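# Separate emitter holder from filter cube, stand both upright

## Task

Remove the emitter holder from the filter cube, then set it standing upright next to the remaining half of the cube, with both pieces resting flat on the table, as in the reference image named manual.

## Robot and tools

Robot: two arms, left_arm and right_arm, each with six joints and a two-finger gripper. Fixed cameras are cam_head_left, cam_head_right, cam_high and cam_low. Each arm also carries a camera: cam_left_wrist and cam_right_wrist. All images are 896x504.

Frames: the scene frame has its origin at table-top height, halfway between the nominal arm bases. +z points up, +x points out across the table, and left_arm sits on the +y side. Arm names do not match image sides. Calibrated bases: left_arm at (-0.025, +0.355, +0.025) m, right_arm at (+0.005, -0.335, +0.002) m, each with a small yaw. Gripper positions and quaternions in results are in that arm's own base frame and can be off by a few centimetres. Fixed cameras and the table use the scene frame. A gripper's fingers point along its +z axis and close along its y axis. end_effector_position is the spot between the pads, about 1 cm short of the tips.

Row layout: every commanded row has 14 numbers, even when only one arm moves. The first 7 are left_arm's six joints and then its opening; the last 7 are the same for right_arm. Joint order inside each arm: wrist pitch, elbow, wrist yaw, wrist roll, shoulder, waist. Joint values are absolute target angles in radians, not offsets. The elbow and wrist pitch have flipped signs everywhere, in commands and in results, so their stated ranges must be mirrored. Stated ranges: waist -2.618 to 3.054, shoulder 0.000 to 3.142, elbow 0.000 to 3.142 (sent as -3.142 to 0.000), wrist pitch -1.571 to 1.571, wrist yaw -1.571 to 1.571, wrist roll -2.094 to 2.094. Real ends may be off by up to 0.059 rad. A target beyond a range by more than that, and farther out than the current angle, gets the call refused. Opening runs from -1 (closed) to +1 (fully open, pads 0.094 m apart). Between the extremes the fingers go to where grip_measured reads the commanded value, so squeeze force comes from commanding below the part's width. To keep a gripper unchanged, resend its current command; a 0 is a real command.

Tools:
execute_actions(actions, cameras): actions is a list of actions; each action is up to 15 rows, one per 1/30 s step, and a short action repeats its final row. An empty actions list returns state plus all camera images. cameras takes names, ["all"], or [].
move(target, speed, blend, opening_speed, grip_force, blocking, cameras): target is one 14-number row of absolute joint angles and openings, or a list of up to 15 such rows sharing a 10 s budget. All joints are interpolated together, so the gripper traces a curve, and nothing avoids obstacles or the other arm. speed is rad/s for whichever joint travels farthest (0.01 to 12.57, default 0.5), one value or one per target. blend (rad) rounds corners between listed targets; 0 stops at each. opening_speed (0.2 or more, per second on the -1..1 scale) ramps the fingers; use it for fragile parts. grip_force sets newtons per finger pad, 10 to 50, one value or one per arm, and persists; lower values close slowly. blocking=false returns after about 0.5 s while the move continues, and a new move replaces it.
wait(seconds): 0 to 10 s, holding the last command.
stop(): brakes any running move.
zoom_image(camera, region): region [x0, y0, x1, y1] in pixels of that camera's latest image, at most 504 by 504.
show_instructions(): shows the reference images.
finished_scene(scene): ends the current scene; pass its number, which is printed at the end of each result.

Results: Joint positions and Joint velocities list each arm's joints in the order above (rad, rad/s), then the pad gap (m). Joint targets shows what the joints are being driven to now. Tool commands shows the gripper commands. grip_measured is the measured opening on the command scale; it reads a bit wide when empty and a little narrow under a firm squeeze. grip_effort_nm is the gripper motor effort (negative means closing) and is not a pad force. Joint torques follow joint order without the gripper; numbers 2, 5 and 6 wrap at ±28 N m. "joint sent to its limit" means a joint was clipped at its end. "joint command not followed" means the clearance check altered some steps. A move adds a "move:" line: done, off_target (resting more than 0.035 rad from target), moving, held, or fault, plus limits=held if steps were withheld. Neither done nor off_target tells you about contact.

Limits on motion: each joint's target stays within 0.339 rad of its measured angle (waist, shoulder, elbow) or 2.2 rad (wrist joints). Targets putting a gripper more than 200 mm from where it is get scaled back.

Avoid: dropping parts or releasing them while moving, fast impacts, hard presses into the table or fixed things, and any contact between the arms, including one gripper closing on the other's fingers. Don't strain the wrist camera cables. Never leave anything off the table. Holding loads, long reaches, or pushing at an unreachable pose heat the motors; MOTOR HOT appears near 75 °C, and at 90 °C that arm folds up and stays idle. Loose objects may occasionally get nudged by outside pushes.

Each tool is called after "Emit:" as a command line: name --argument value for each argument, lists and objects as JSON in quotes; but a table of rows of numbers goes row by row, as --pt "numbers of a row", without its own name.

Reference images:

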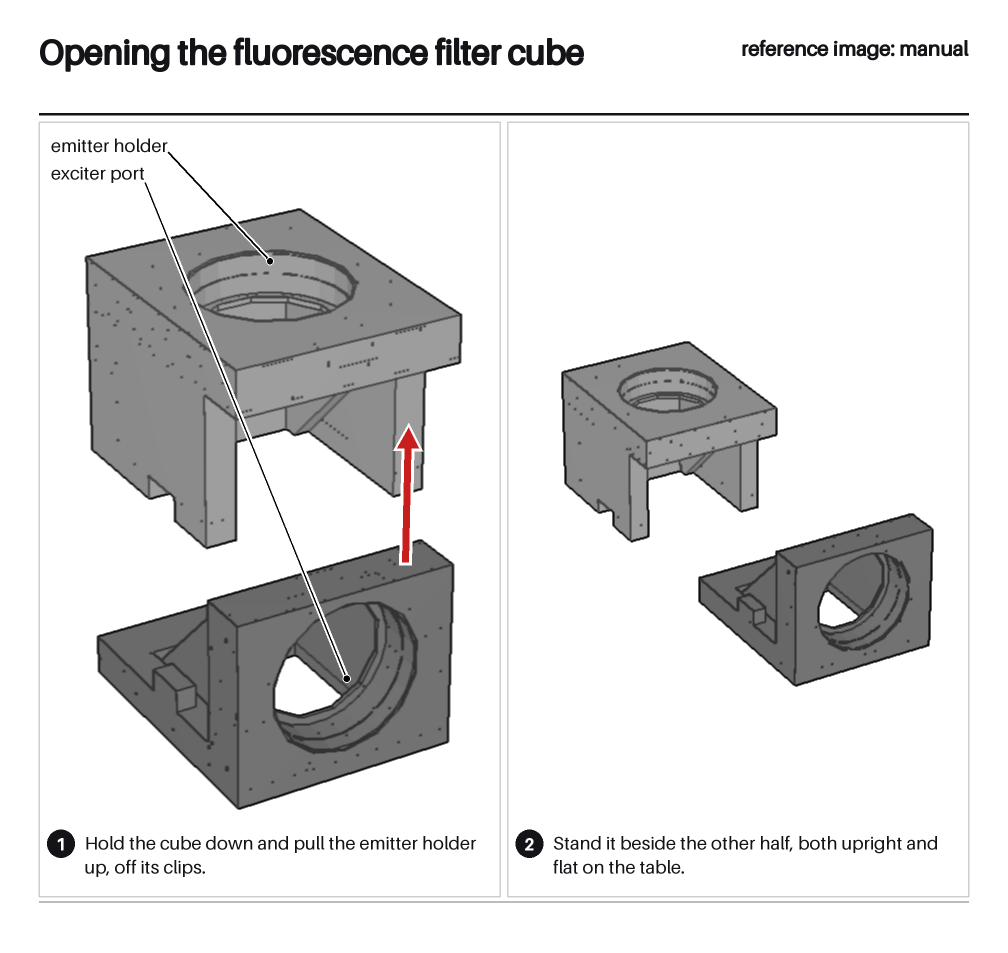

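## Session

Emit:
execute_actions --actions '[]'

Scene clock: 0.00 s.
left_arm: end_effector_position=(+0.3882, -0.0015, +0.3983) grip_measured=+1.000 grip_effort_nm=n/a end_effector_quat_wxyz=(+0.696, +0.000, +0.718, -0.010) | right_arm: end_effector_position=(+0.4113, -0.0020, +0.1383) grip_measured=+1.000 grip_effort_nm=n/a end_effector_quat_wxyz=(+0.613, +0.024, +0.787, -0.064)
Joint names: [wrist pitch, elbow, wrist yaw, wrist roll, shoulder, waist]
Joint positions: left_arm=[0.017 -1.05 0.016 -0.013 1.064 0.001 0.094] | right_arm=[-0.799 -0.433 0.215 -0.019 1.481 0.086 0.094]
Joint velocities: within noise
Joint torques (N m): no reading
Heat: left arm: 22 °C; right arm: 23 °C.
Joint targets: left_arm=[0.019 -1.059 0.016 -0.014 1.056 0.001] | right_arm=[-0.800 -0.441 0.217 -0.020 1.473 0.086]
Tool commands: left_gripper/opening=+1.0 right_gripper/opening=+1.0

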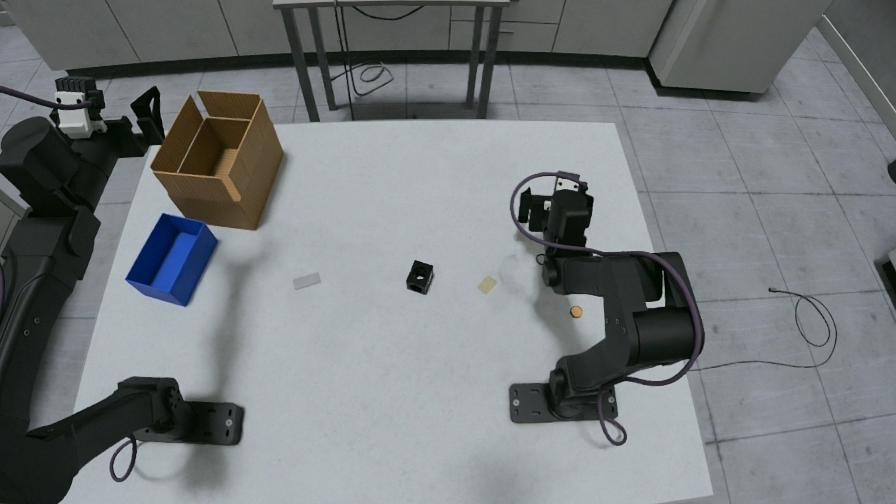

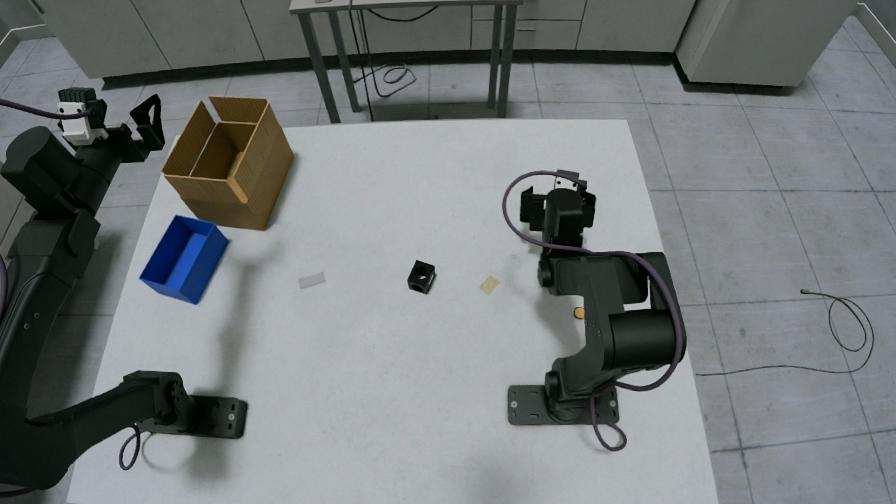

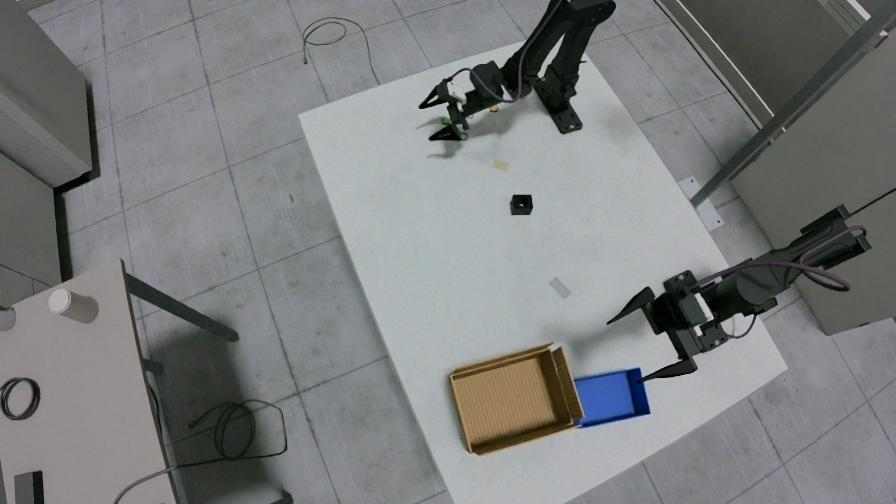

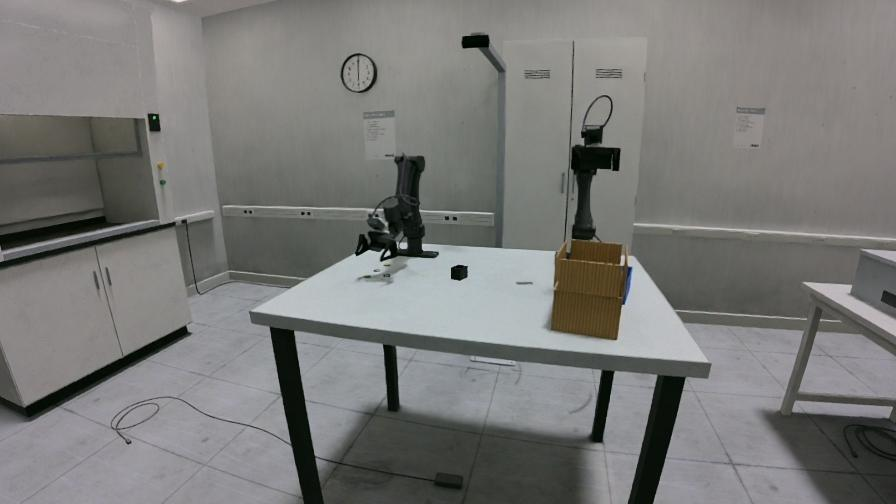

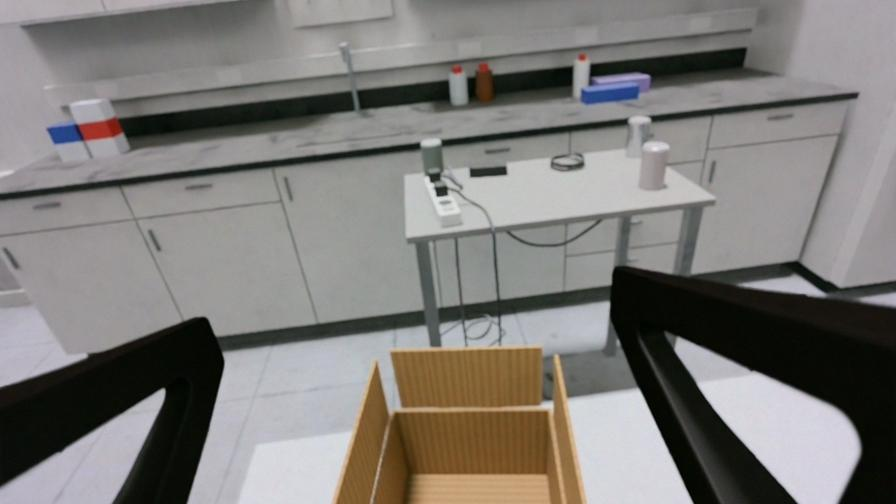

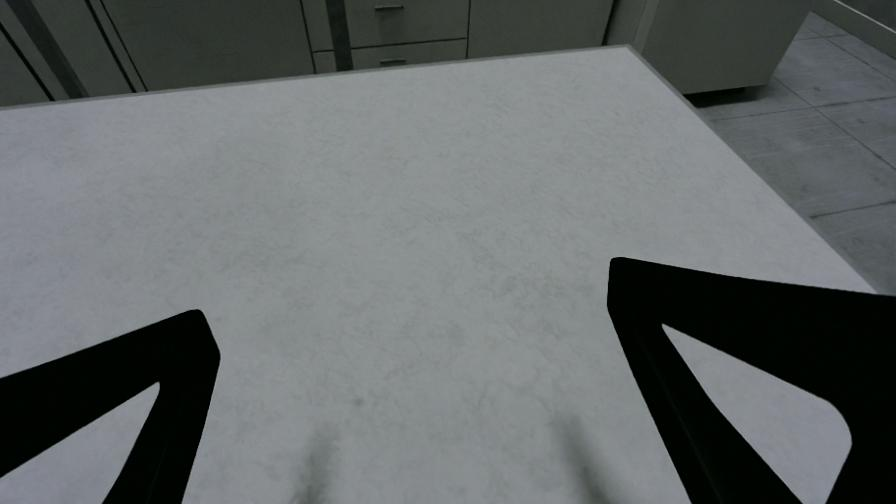

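Emit:
zoom_image --camera "cam_head_left" --region '[380, 240, 460, 310]'

Emit:
zoom_image --camera "cam_high" --region '[490, 175, 554, 231]'

Emit:
zoom_image --camera "cam_low" --region '[430, 250, 490, 295]'

Emit:
zoom_image --camera "cam_head_right" --region '[380, 240, 460, 310]'

Scaled by 6.300 from the camera's 896x504 image, which has a finer 1280x720 frame.

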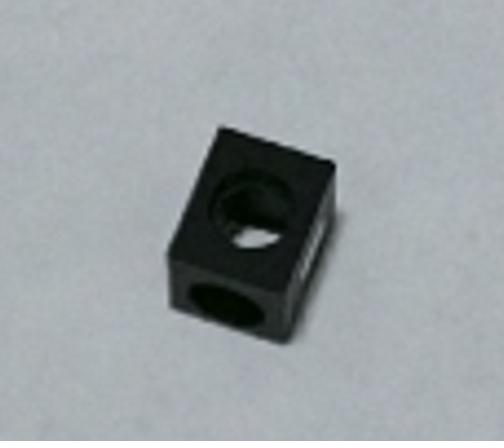

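Scaled by 7.875 from the camera's 896x504 image, which has a finer 1280x720 frame.

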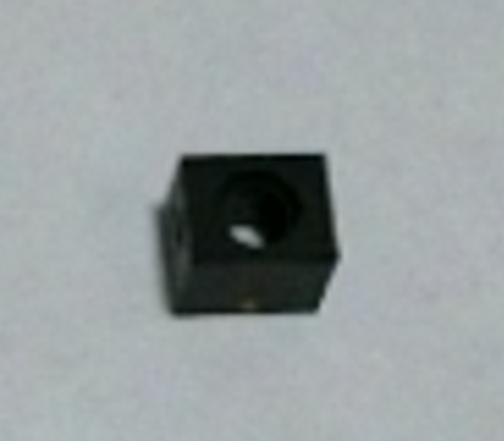

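Scaled by 8.400 from the camera's 896x504 image, which has a finer 1280x720 frame.

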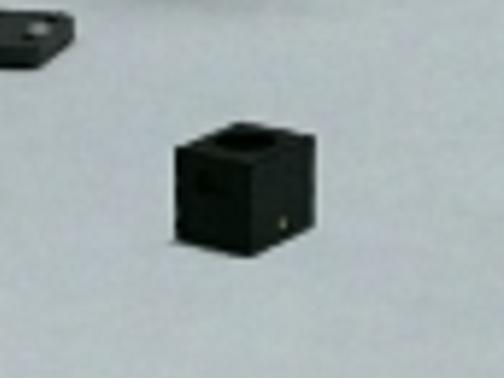

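Scaled by 6.300 from the camera's 896x504 image, which has a finer 1280x720 frame.

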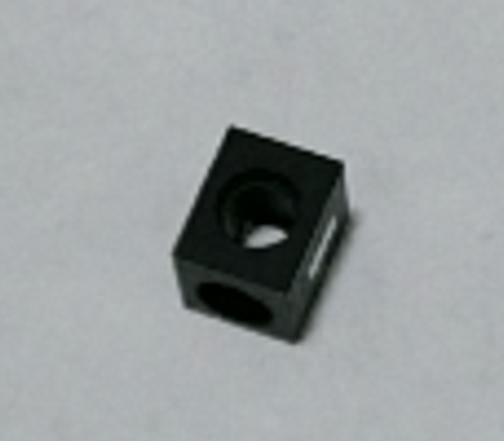

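Emit:
move --target '[0.019, -1.059, 0.016, -0.014, 1.056, 0.001, 1.0, 1.47, -1.7635, 0.0, 1.14, 1.864, 0.86, 1.0]' --speed 1.3 --cameras '["cam_right_wrist", "cam_head_left", "cam_high"]'

Scene clock: 15.60 s.
left_arm: end_effector_position=(+0.3882, -0.0015, +0.3983) grip_measured=+1.000 grip_effort_nm=0.06 end_effector_quat_wxyz=(+0.696, +0.000, +0.718, -0.010) | right_arm: end_effector_position=(+0.2273, +0.2648, +0.1558) grip_measured=+1.000 grip_effort_nm=0.01 end_effector_quat_wxyz=(+0.007, +0.135, +0.991, +0.013)
Joint names: [wrist pitch, elbow, wrist yaw, wrist roll, shoulder, waist]
Joint positions: left_arm=[0.017 -1.05 0.016 -0.013 1.064 0.001 0.094] | right_arm=[1.434 -1.739 -0.002 1.128 1.846 0.858 0.094]
Joint torques (N m): left_arm=[-2 -6.6 -0.03 -0.04 -2.85 0.05] | right_arm=[0.03 -8.29 0 0.1 -7.2 0.16]
Heat: left arm: 26 °C; right arm: 24 °C.
Joint targets: left_arm=[0.019 -1.059 0.016 -0.014 1.056 0.001] | right_arm=[1.470 -1.763 0.000 1.140 1.864 0.860]
move: off_target (right_arm); right_arm: the wrist pitch is farthest, 0.036 rad from its target
Images, in order (width x height): cam_head_left 896x504, cam_high 896x504, cam_right_wrist 896x504.

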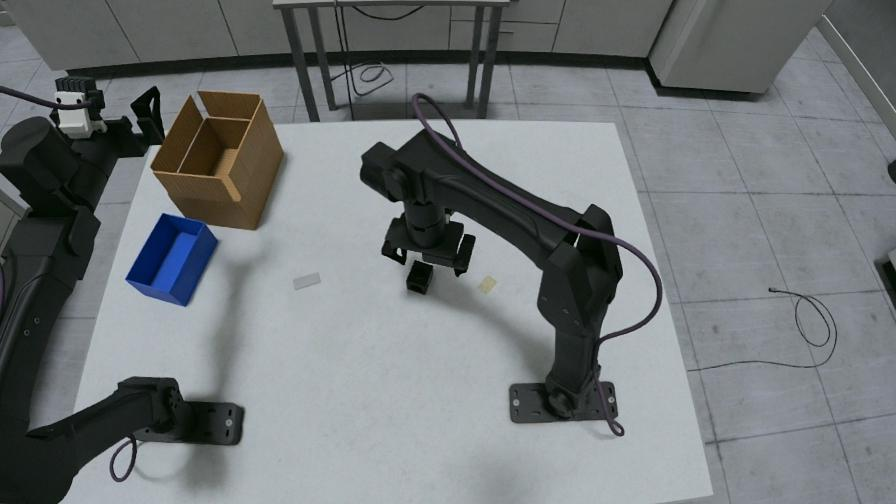

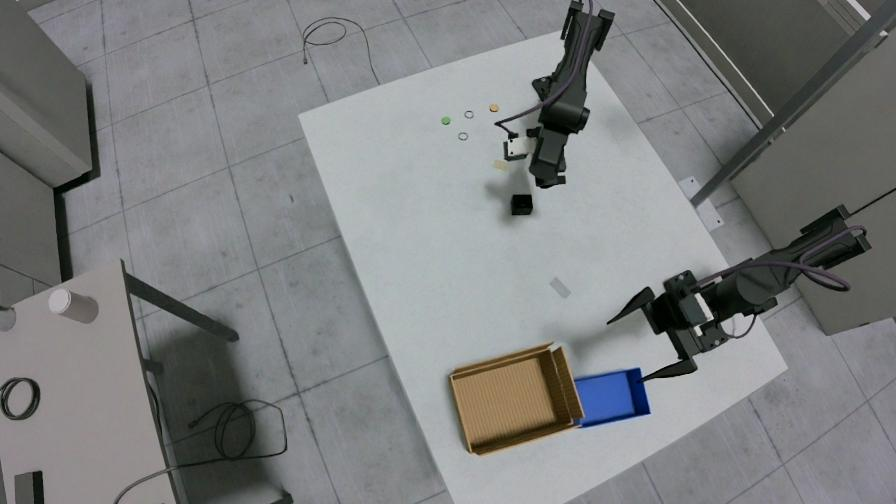

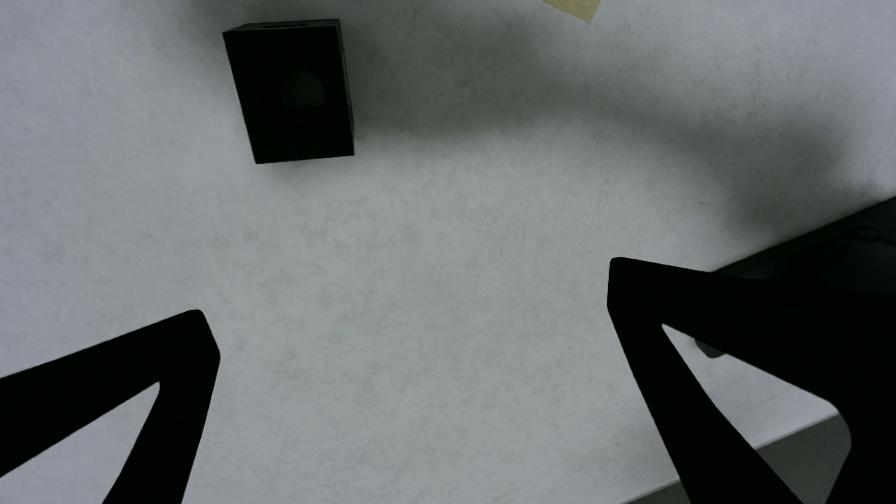

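Emit:
zoom_image --camera "cam_right_wrist" --region '[200, 0, 400, 180]'

Scaled by 2.520 from the camera's 896x504 image, which has a finer 1280x720 frame.

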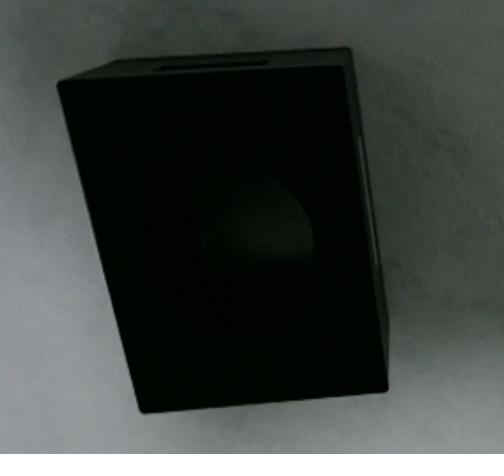

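Emit:
move --target '[0.019, -1.059, 0.016, -0.014, 1.056, 0.001, 1.0, 1.40, -1.857, 0.0, 1.113, 2.052, 0.816, 1.0]' --speed 0.8 --cameras '["cam_right_wrist", "cam_head_left", "cam_high"]'

Scene clock: 22.73 s.
left_arm: end_effector_position=(+0.3882, -0.0015, +0.3983) grip_measured=+1.000 grip_effort_nm=0.05 end_effector_quat_wxyz=(+0.696, +0.000, +0.718, -0.010) | right_arm: end_effector_position=(+0.2620, +0.2833, +0.1103) grip_measured=+1.000 grip_effort_nm=0.01 end_effector_quat_wxyz=(-0.009, +0.147, +0.989, -0.010)
Joint names: [wrist pitch, elbow, wrist yaw, wrist roll, shoulder, waist]
Joint positions: left_arm=[0.017 -1.05 0.016 -0.013 1.064 0.001 0.094] | right_arm=[1.386 -1.834 -0.003 1.115 2.045 0.82 0.094]
Joint torques (N m): left_arm=[-2.02 -6.54 -0.03 -0.03 -2.88 0.06] | right_arm=[-0.09 -8.2 0.01 -0.03 -9.73 -0.4]
Heat: left arm: 27 °C; right arm: 23 °C.
Joint targets: left_arm=[0.019 -1.059 0.016 -0.014 1.056 0.001] | right_arm=[1.400 -1.857 0.000 1.113 2.052 0.816]
move: done
Images, in order (width x height): cam_head_left 896x504, cam_high 896x504, cam_right_wrist 896x504.

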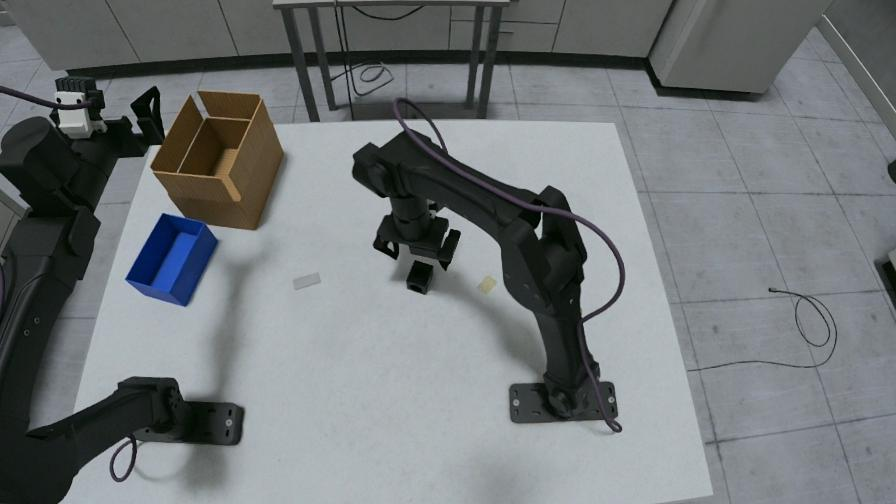

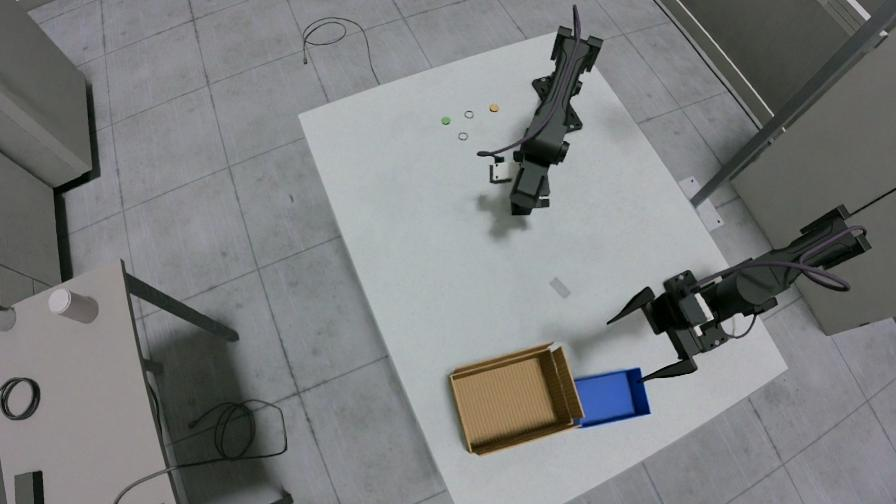

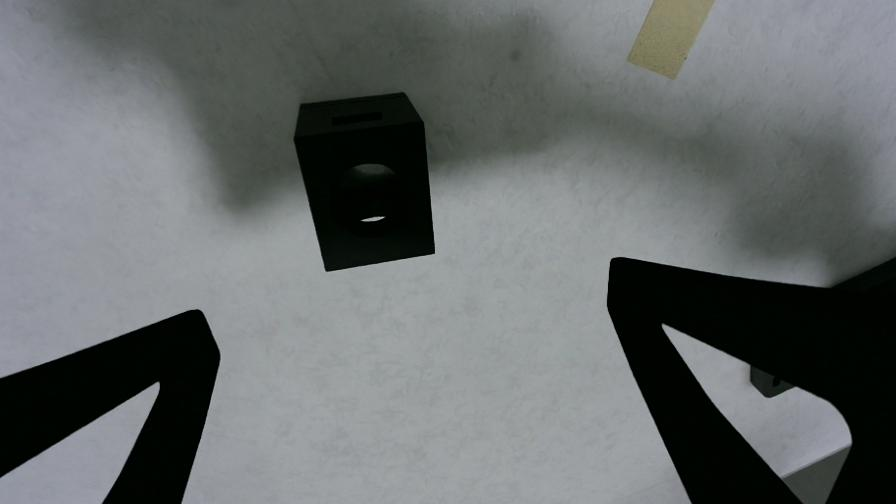

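Emit:
move --pt "0.0 -0.5 -0.5 0.35 1.1 -0.9 1.0 1.204 -1.7216 0.0 1.034 2.0866 0.810 1.0" --pt "-0.2 -0.6 -0.94 0.69 1.4 -1.345 1.0 1.204 -1.7216 0.0 1.034 2.0866 0.810 1.0" --pt "-0.364 -0.917 -0.941 0.693 2.08 -1.345 1.0 1.204 -1.7216 0.0 1.034 2.0866 0.810 1.0" --speed 1.0 --blend '[0.15, 0.15, 0]' --cameras '["cam_right_wrist", "cam_left_wrist", "cam_head_left", "cam_high"]'

Scene clock: 38.97 s.
left_arm: end_effector_position=(+0.2386, -0.3745, +0.0268) grip_measured=+1.000 grip_effort_nm=0.07 end_effector_quat_wxyz=(+0.451, +0.613, +0.578, +0.296) | right_arm: end_effector_position=(+0.2764, +0.2987, +0.0768) grip_measured=+1.000 grip_effort_nm=0.01 end_effector_quat_wxyz=(+0.011, +0.108, +0.994, +0.018)
Joint names: [wrist pitch, elbow, wrist yaw, wrist roll, shoulder, waist]
Joint positions: left_arm=[-0.351 -0.901 -0.949 0.696 2.054 -1.342 0.094] | right_arm=[1.194 -1.732 -0.003 1.036 2.066 0.82 0.094]
Joint torques (N m): left_arm=[-1.6 -5.09 -0.28 -0.06 -6.49 -0.23] | right_arm=[-0.25 -5.07 0.01 -0.05 -8.94 -0.92]
Heat: left arm: 28 °C; right arm: 24 °C.
Joint targets: left_arm=[-0.364 -0.917 -0.941 0.693 2.080 -1.345] | right_arm=[1.204 -1.722 0.000 1.034 2.087 0.810]
move: done
Images, in order (width x height): cam_head_left 896x504, cam_high 896x504, cam_left_wrist 896x504, cam_right_wrist 896x504.

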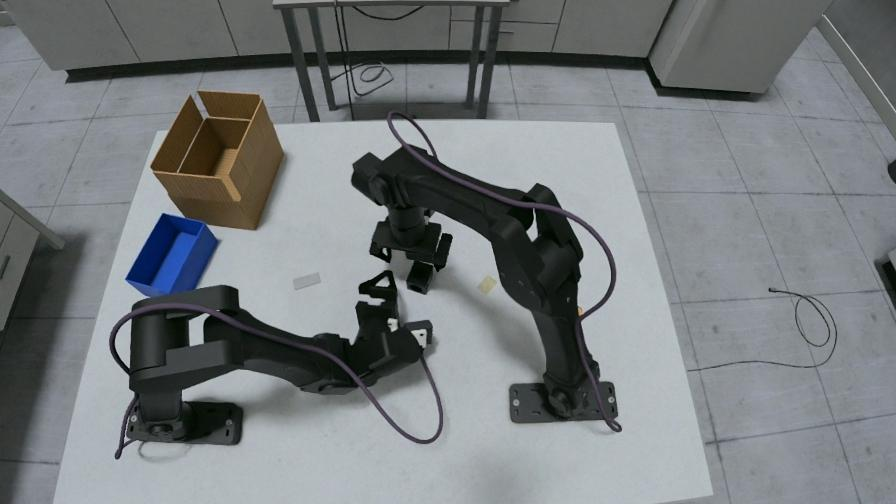

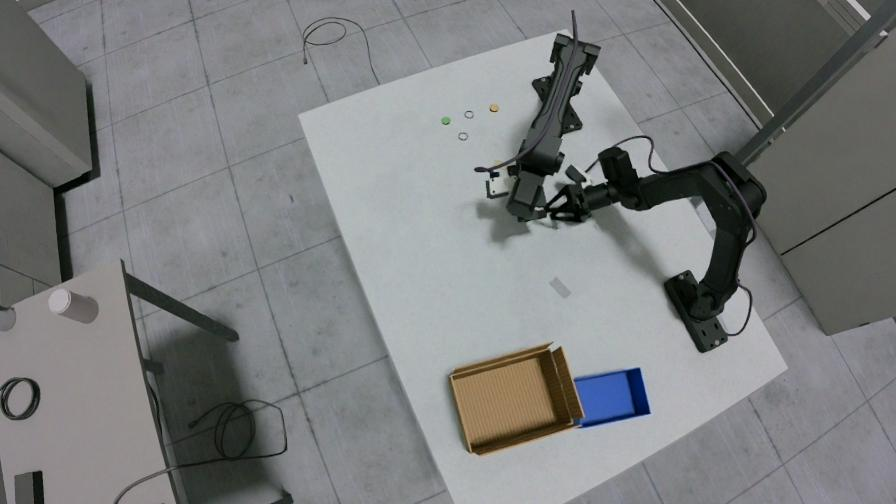

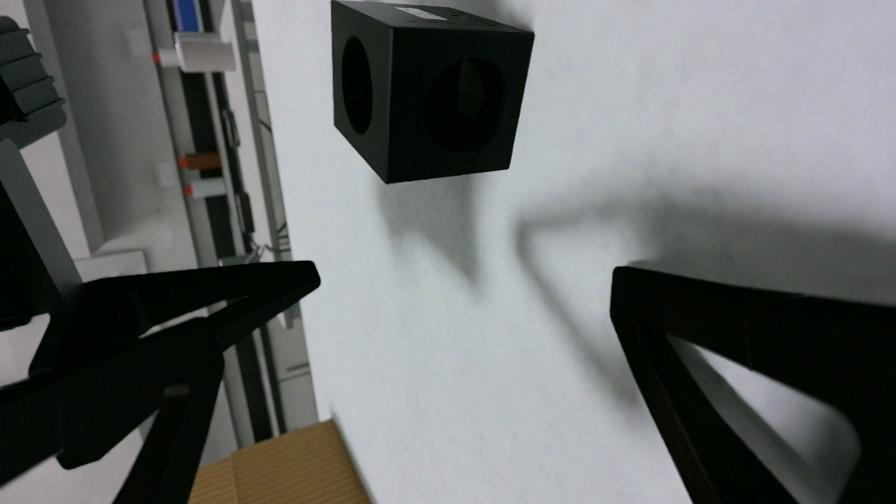

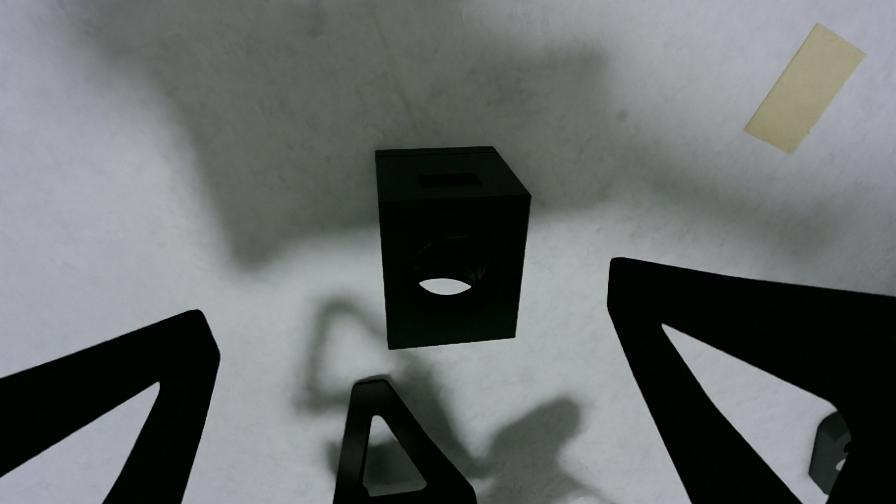

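Emit:
zoom_image --camera "cam_left_wrist" --region '[310, 0, 560, 200]'

Emit:
zoom_image --camera "cam_right_wrist" --region '[350, 130, 560, 360]'

Scaled by 2.016 from the camera's 896x504 image, which has a finer 1280x720 frame.

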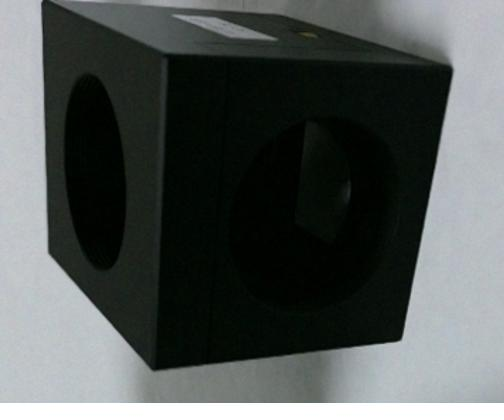

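Scaled by 2.191 from the camera's 896x504 image, which has a finer 1280x720 frame.

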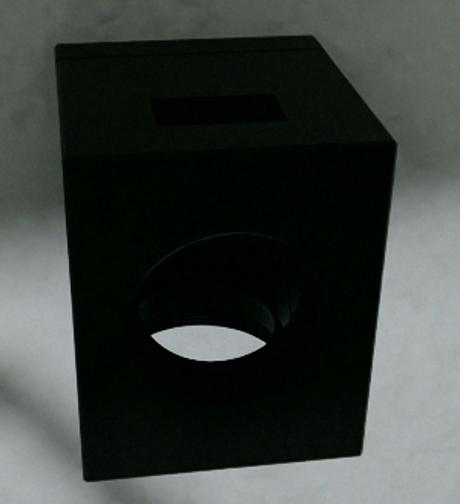

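Emit:
move --pt "-0.364 -0.917 -0.941 -0.699 2.08 -1.345 1.0 1.204 -1.7216 0.0 1.048 2.0866 0.803 1.0" --pt "-0.364 -0.917 -0.941 -0.699 2.08 -1.345 1.0 1.078 -1.59 0.0 1.048 2.12 0.803 1.0" --speed '[1.5, 0.4]' --blend '[0.05, 0]' --cameras '["cam_right_wrist", "cam_left_wrist", "cam_head_left", "cam_high"]'

Scene clock: 47.63 s.
left_arm: end_effector_position=(+0.2378, -0.3758, +0.0257) grip_measured=+1.000 grip_effort_nm=0.06 end_effector_quat_wxyz=(+0.533, +0.105, +0.837, -0.063) | right_arm: end_effector_position=(+0.2709, +0.2875, +0.0268) grip_measured=+1.000 grip_effort_nm=0.01 end_effector_quat_wxyz=(-0.005, +0.113, +0.994, -0.004)
Joint names: [wrist pitch, elbow, wrist yaw, wrist roll, shoulder, waist]
Joint positions: left_arm=[-0.351 -0.901 -0.938 -0.688 2.054 -1.342 0.094] | right_arm=[1.069 -1.595 -0.003 1.037 2.108 0.811 0.094]
Joint torques (N m): left_arm=[-1.6 -5.05 -0.39 -0.18 -6.5 -0.2] | right_arm=[-0.1 -5.19 0.02 0.09 -9.68 -0.77]
Heat: left arm: 27 °C; right arm: 24 °C.
Joint targets: left_arm=[-0.364 -0.917 -0.941 -0.699 2.080 -1.345] | right_arm=[1.078 -1.590 0.000 1.048 2.120 0.803]
move: done
Images, in order (width x height): cam_head_left 896x504, cam_high 896x504, cam_left_wrist 896x504, cam_right_wrist 896x504.

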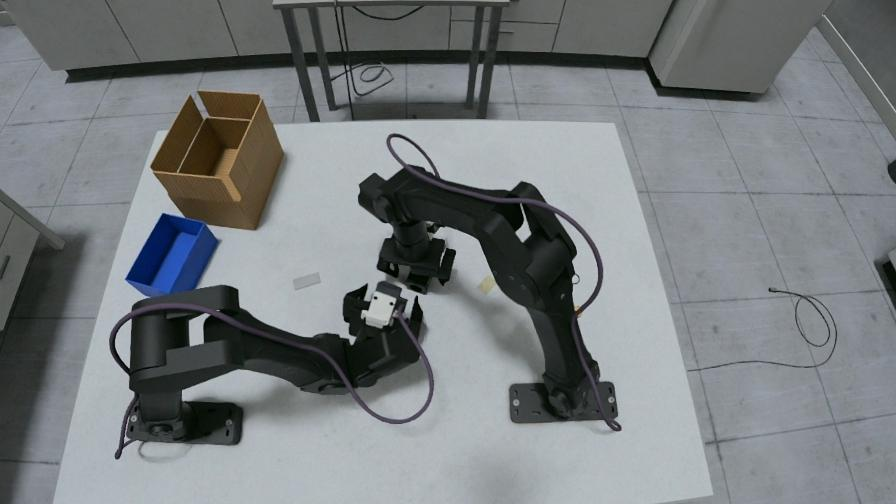

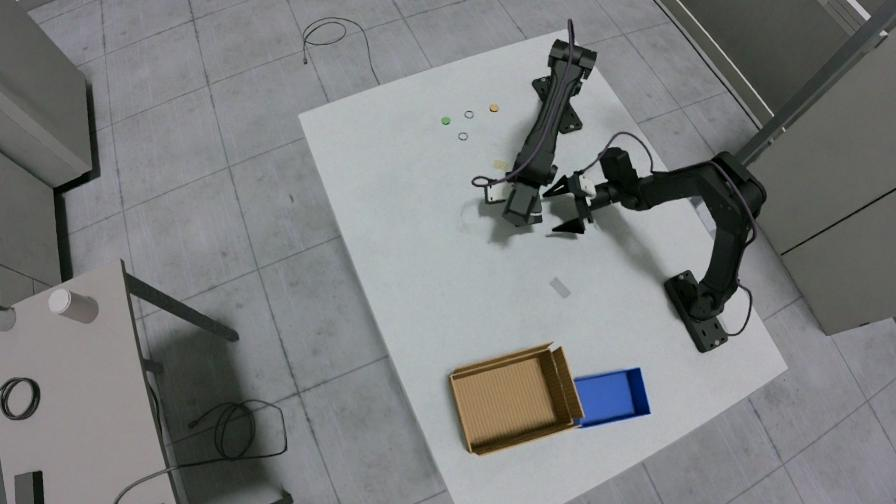

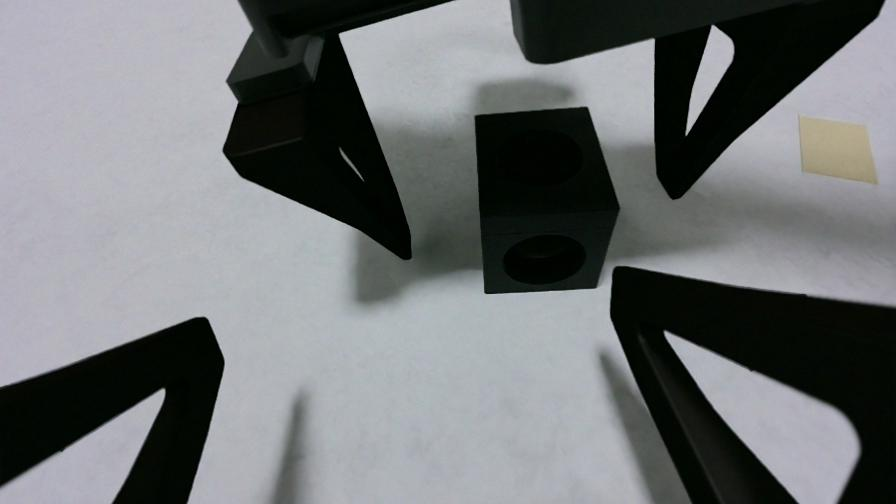

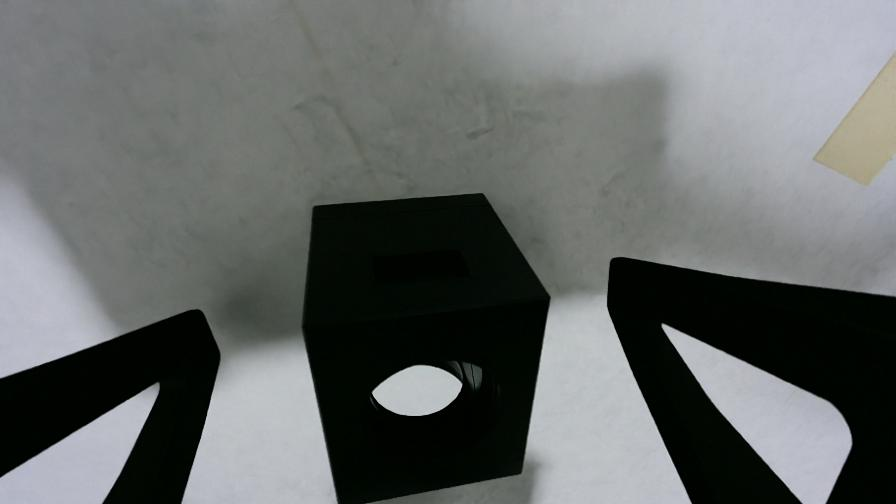

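Emit:
zoom_image --camera "cam_left_wrist" --region '[220, 20, 760, 320]'

Region (220, 20, 760, 320) is 540x300 pixels. A region can be at most 504 by 504 pixels.

Emit:
zoom_image --camera "cam_left_wrist" --region '[230, 40, 730, 320]'

Emit:
zoom_image --camera "cam_high" --region '[470, 150, 610, 250]'

Scaled by 1.008 from the camera's 896x504 image, which has a finer 1280x720 frame.

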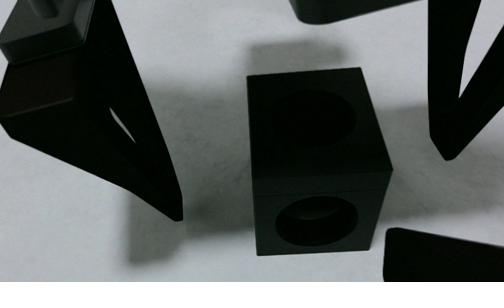

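Scaled by 3.600 from the camera's 896x504 image, which has a finer 1280x720 frame.

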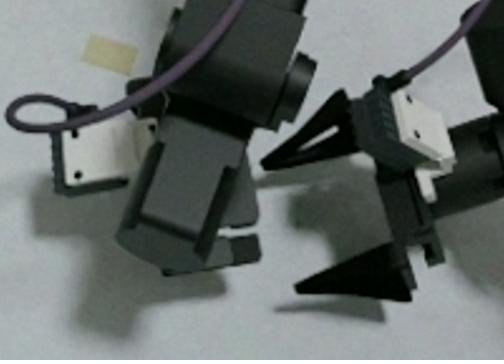

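Emit:
zoom_image --camera "cam_left_wrist" --region '[340, 180, 440, 280]'

Emit:
zoom_image --camera "cam_left_wrist" --region '[620, 120, 740, 240]'

Emit:
zoom_image --camera "cam_right_wrist" --region '[150, 250, 650, 500]'

Scaled by 5.040 from the camera's 896x504 image, which has a finer 1280x720 frame.

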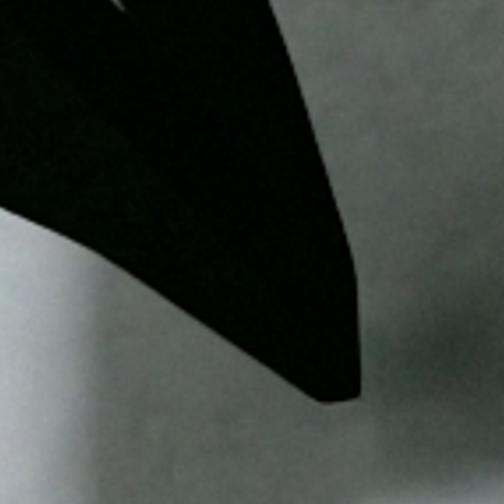

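Scaled by 4.200 from the camera's 896x504 image, which has a finer 1280x720 frame.

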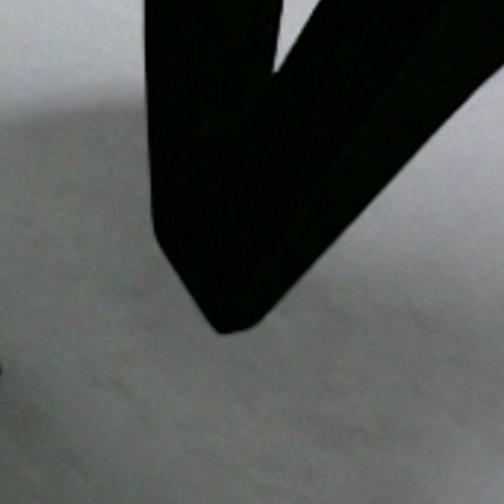

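Scaled by 1.008 from the camera's 896x504 image, which has a finer 1280x720 frame.

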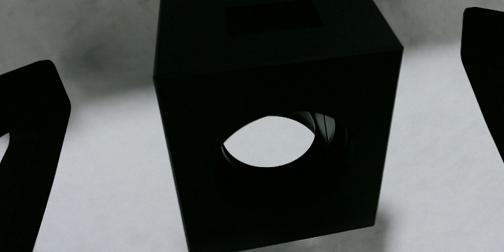

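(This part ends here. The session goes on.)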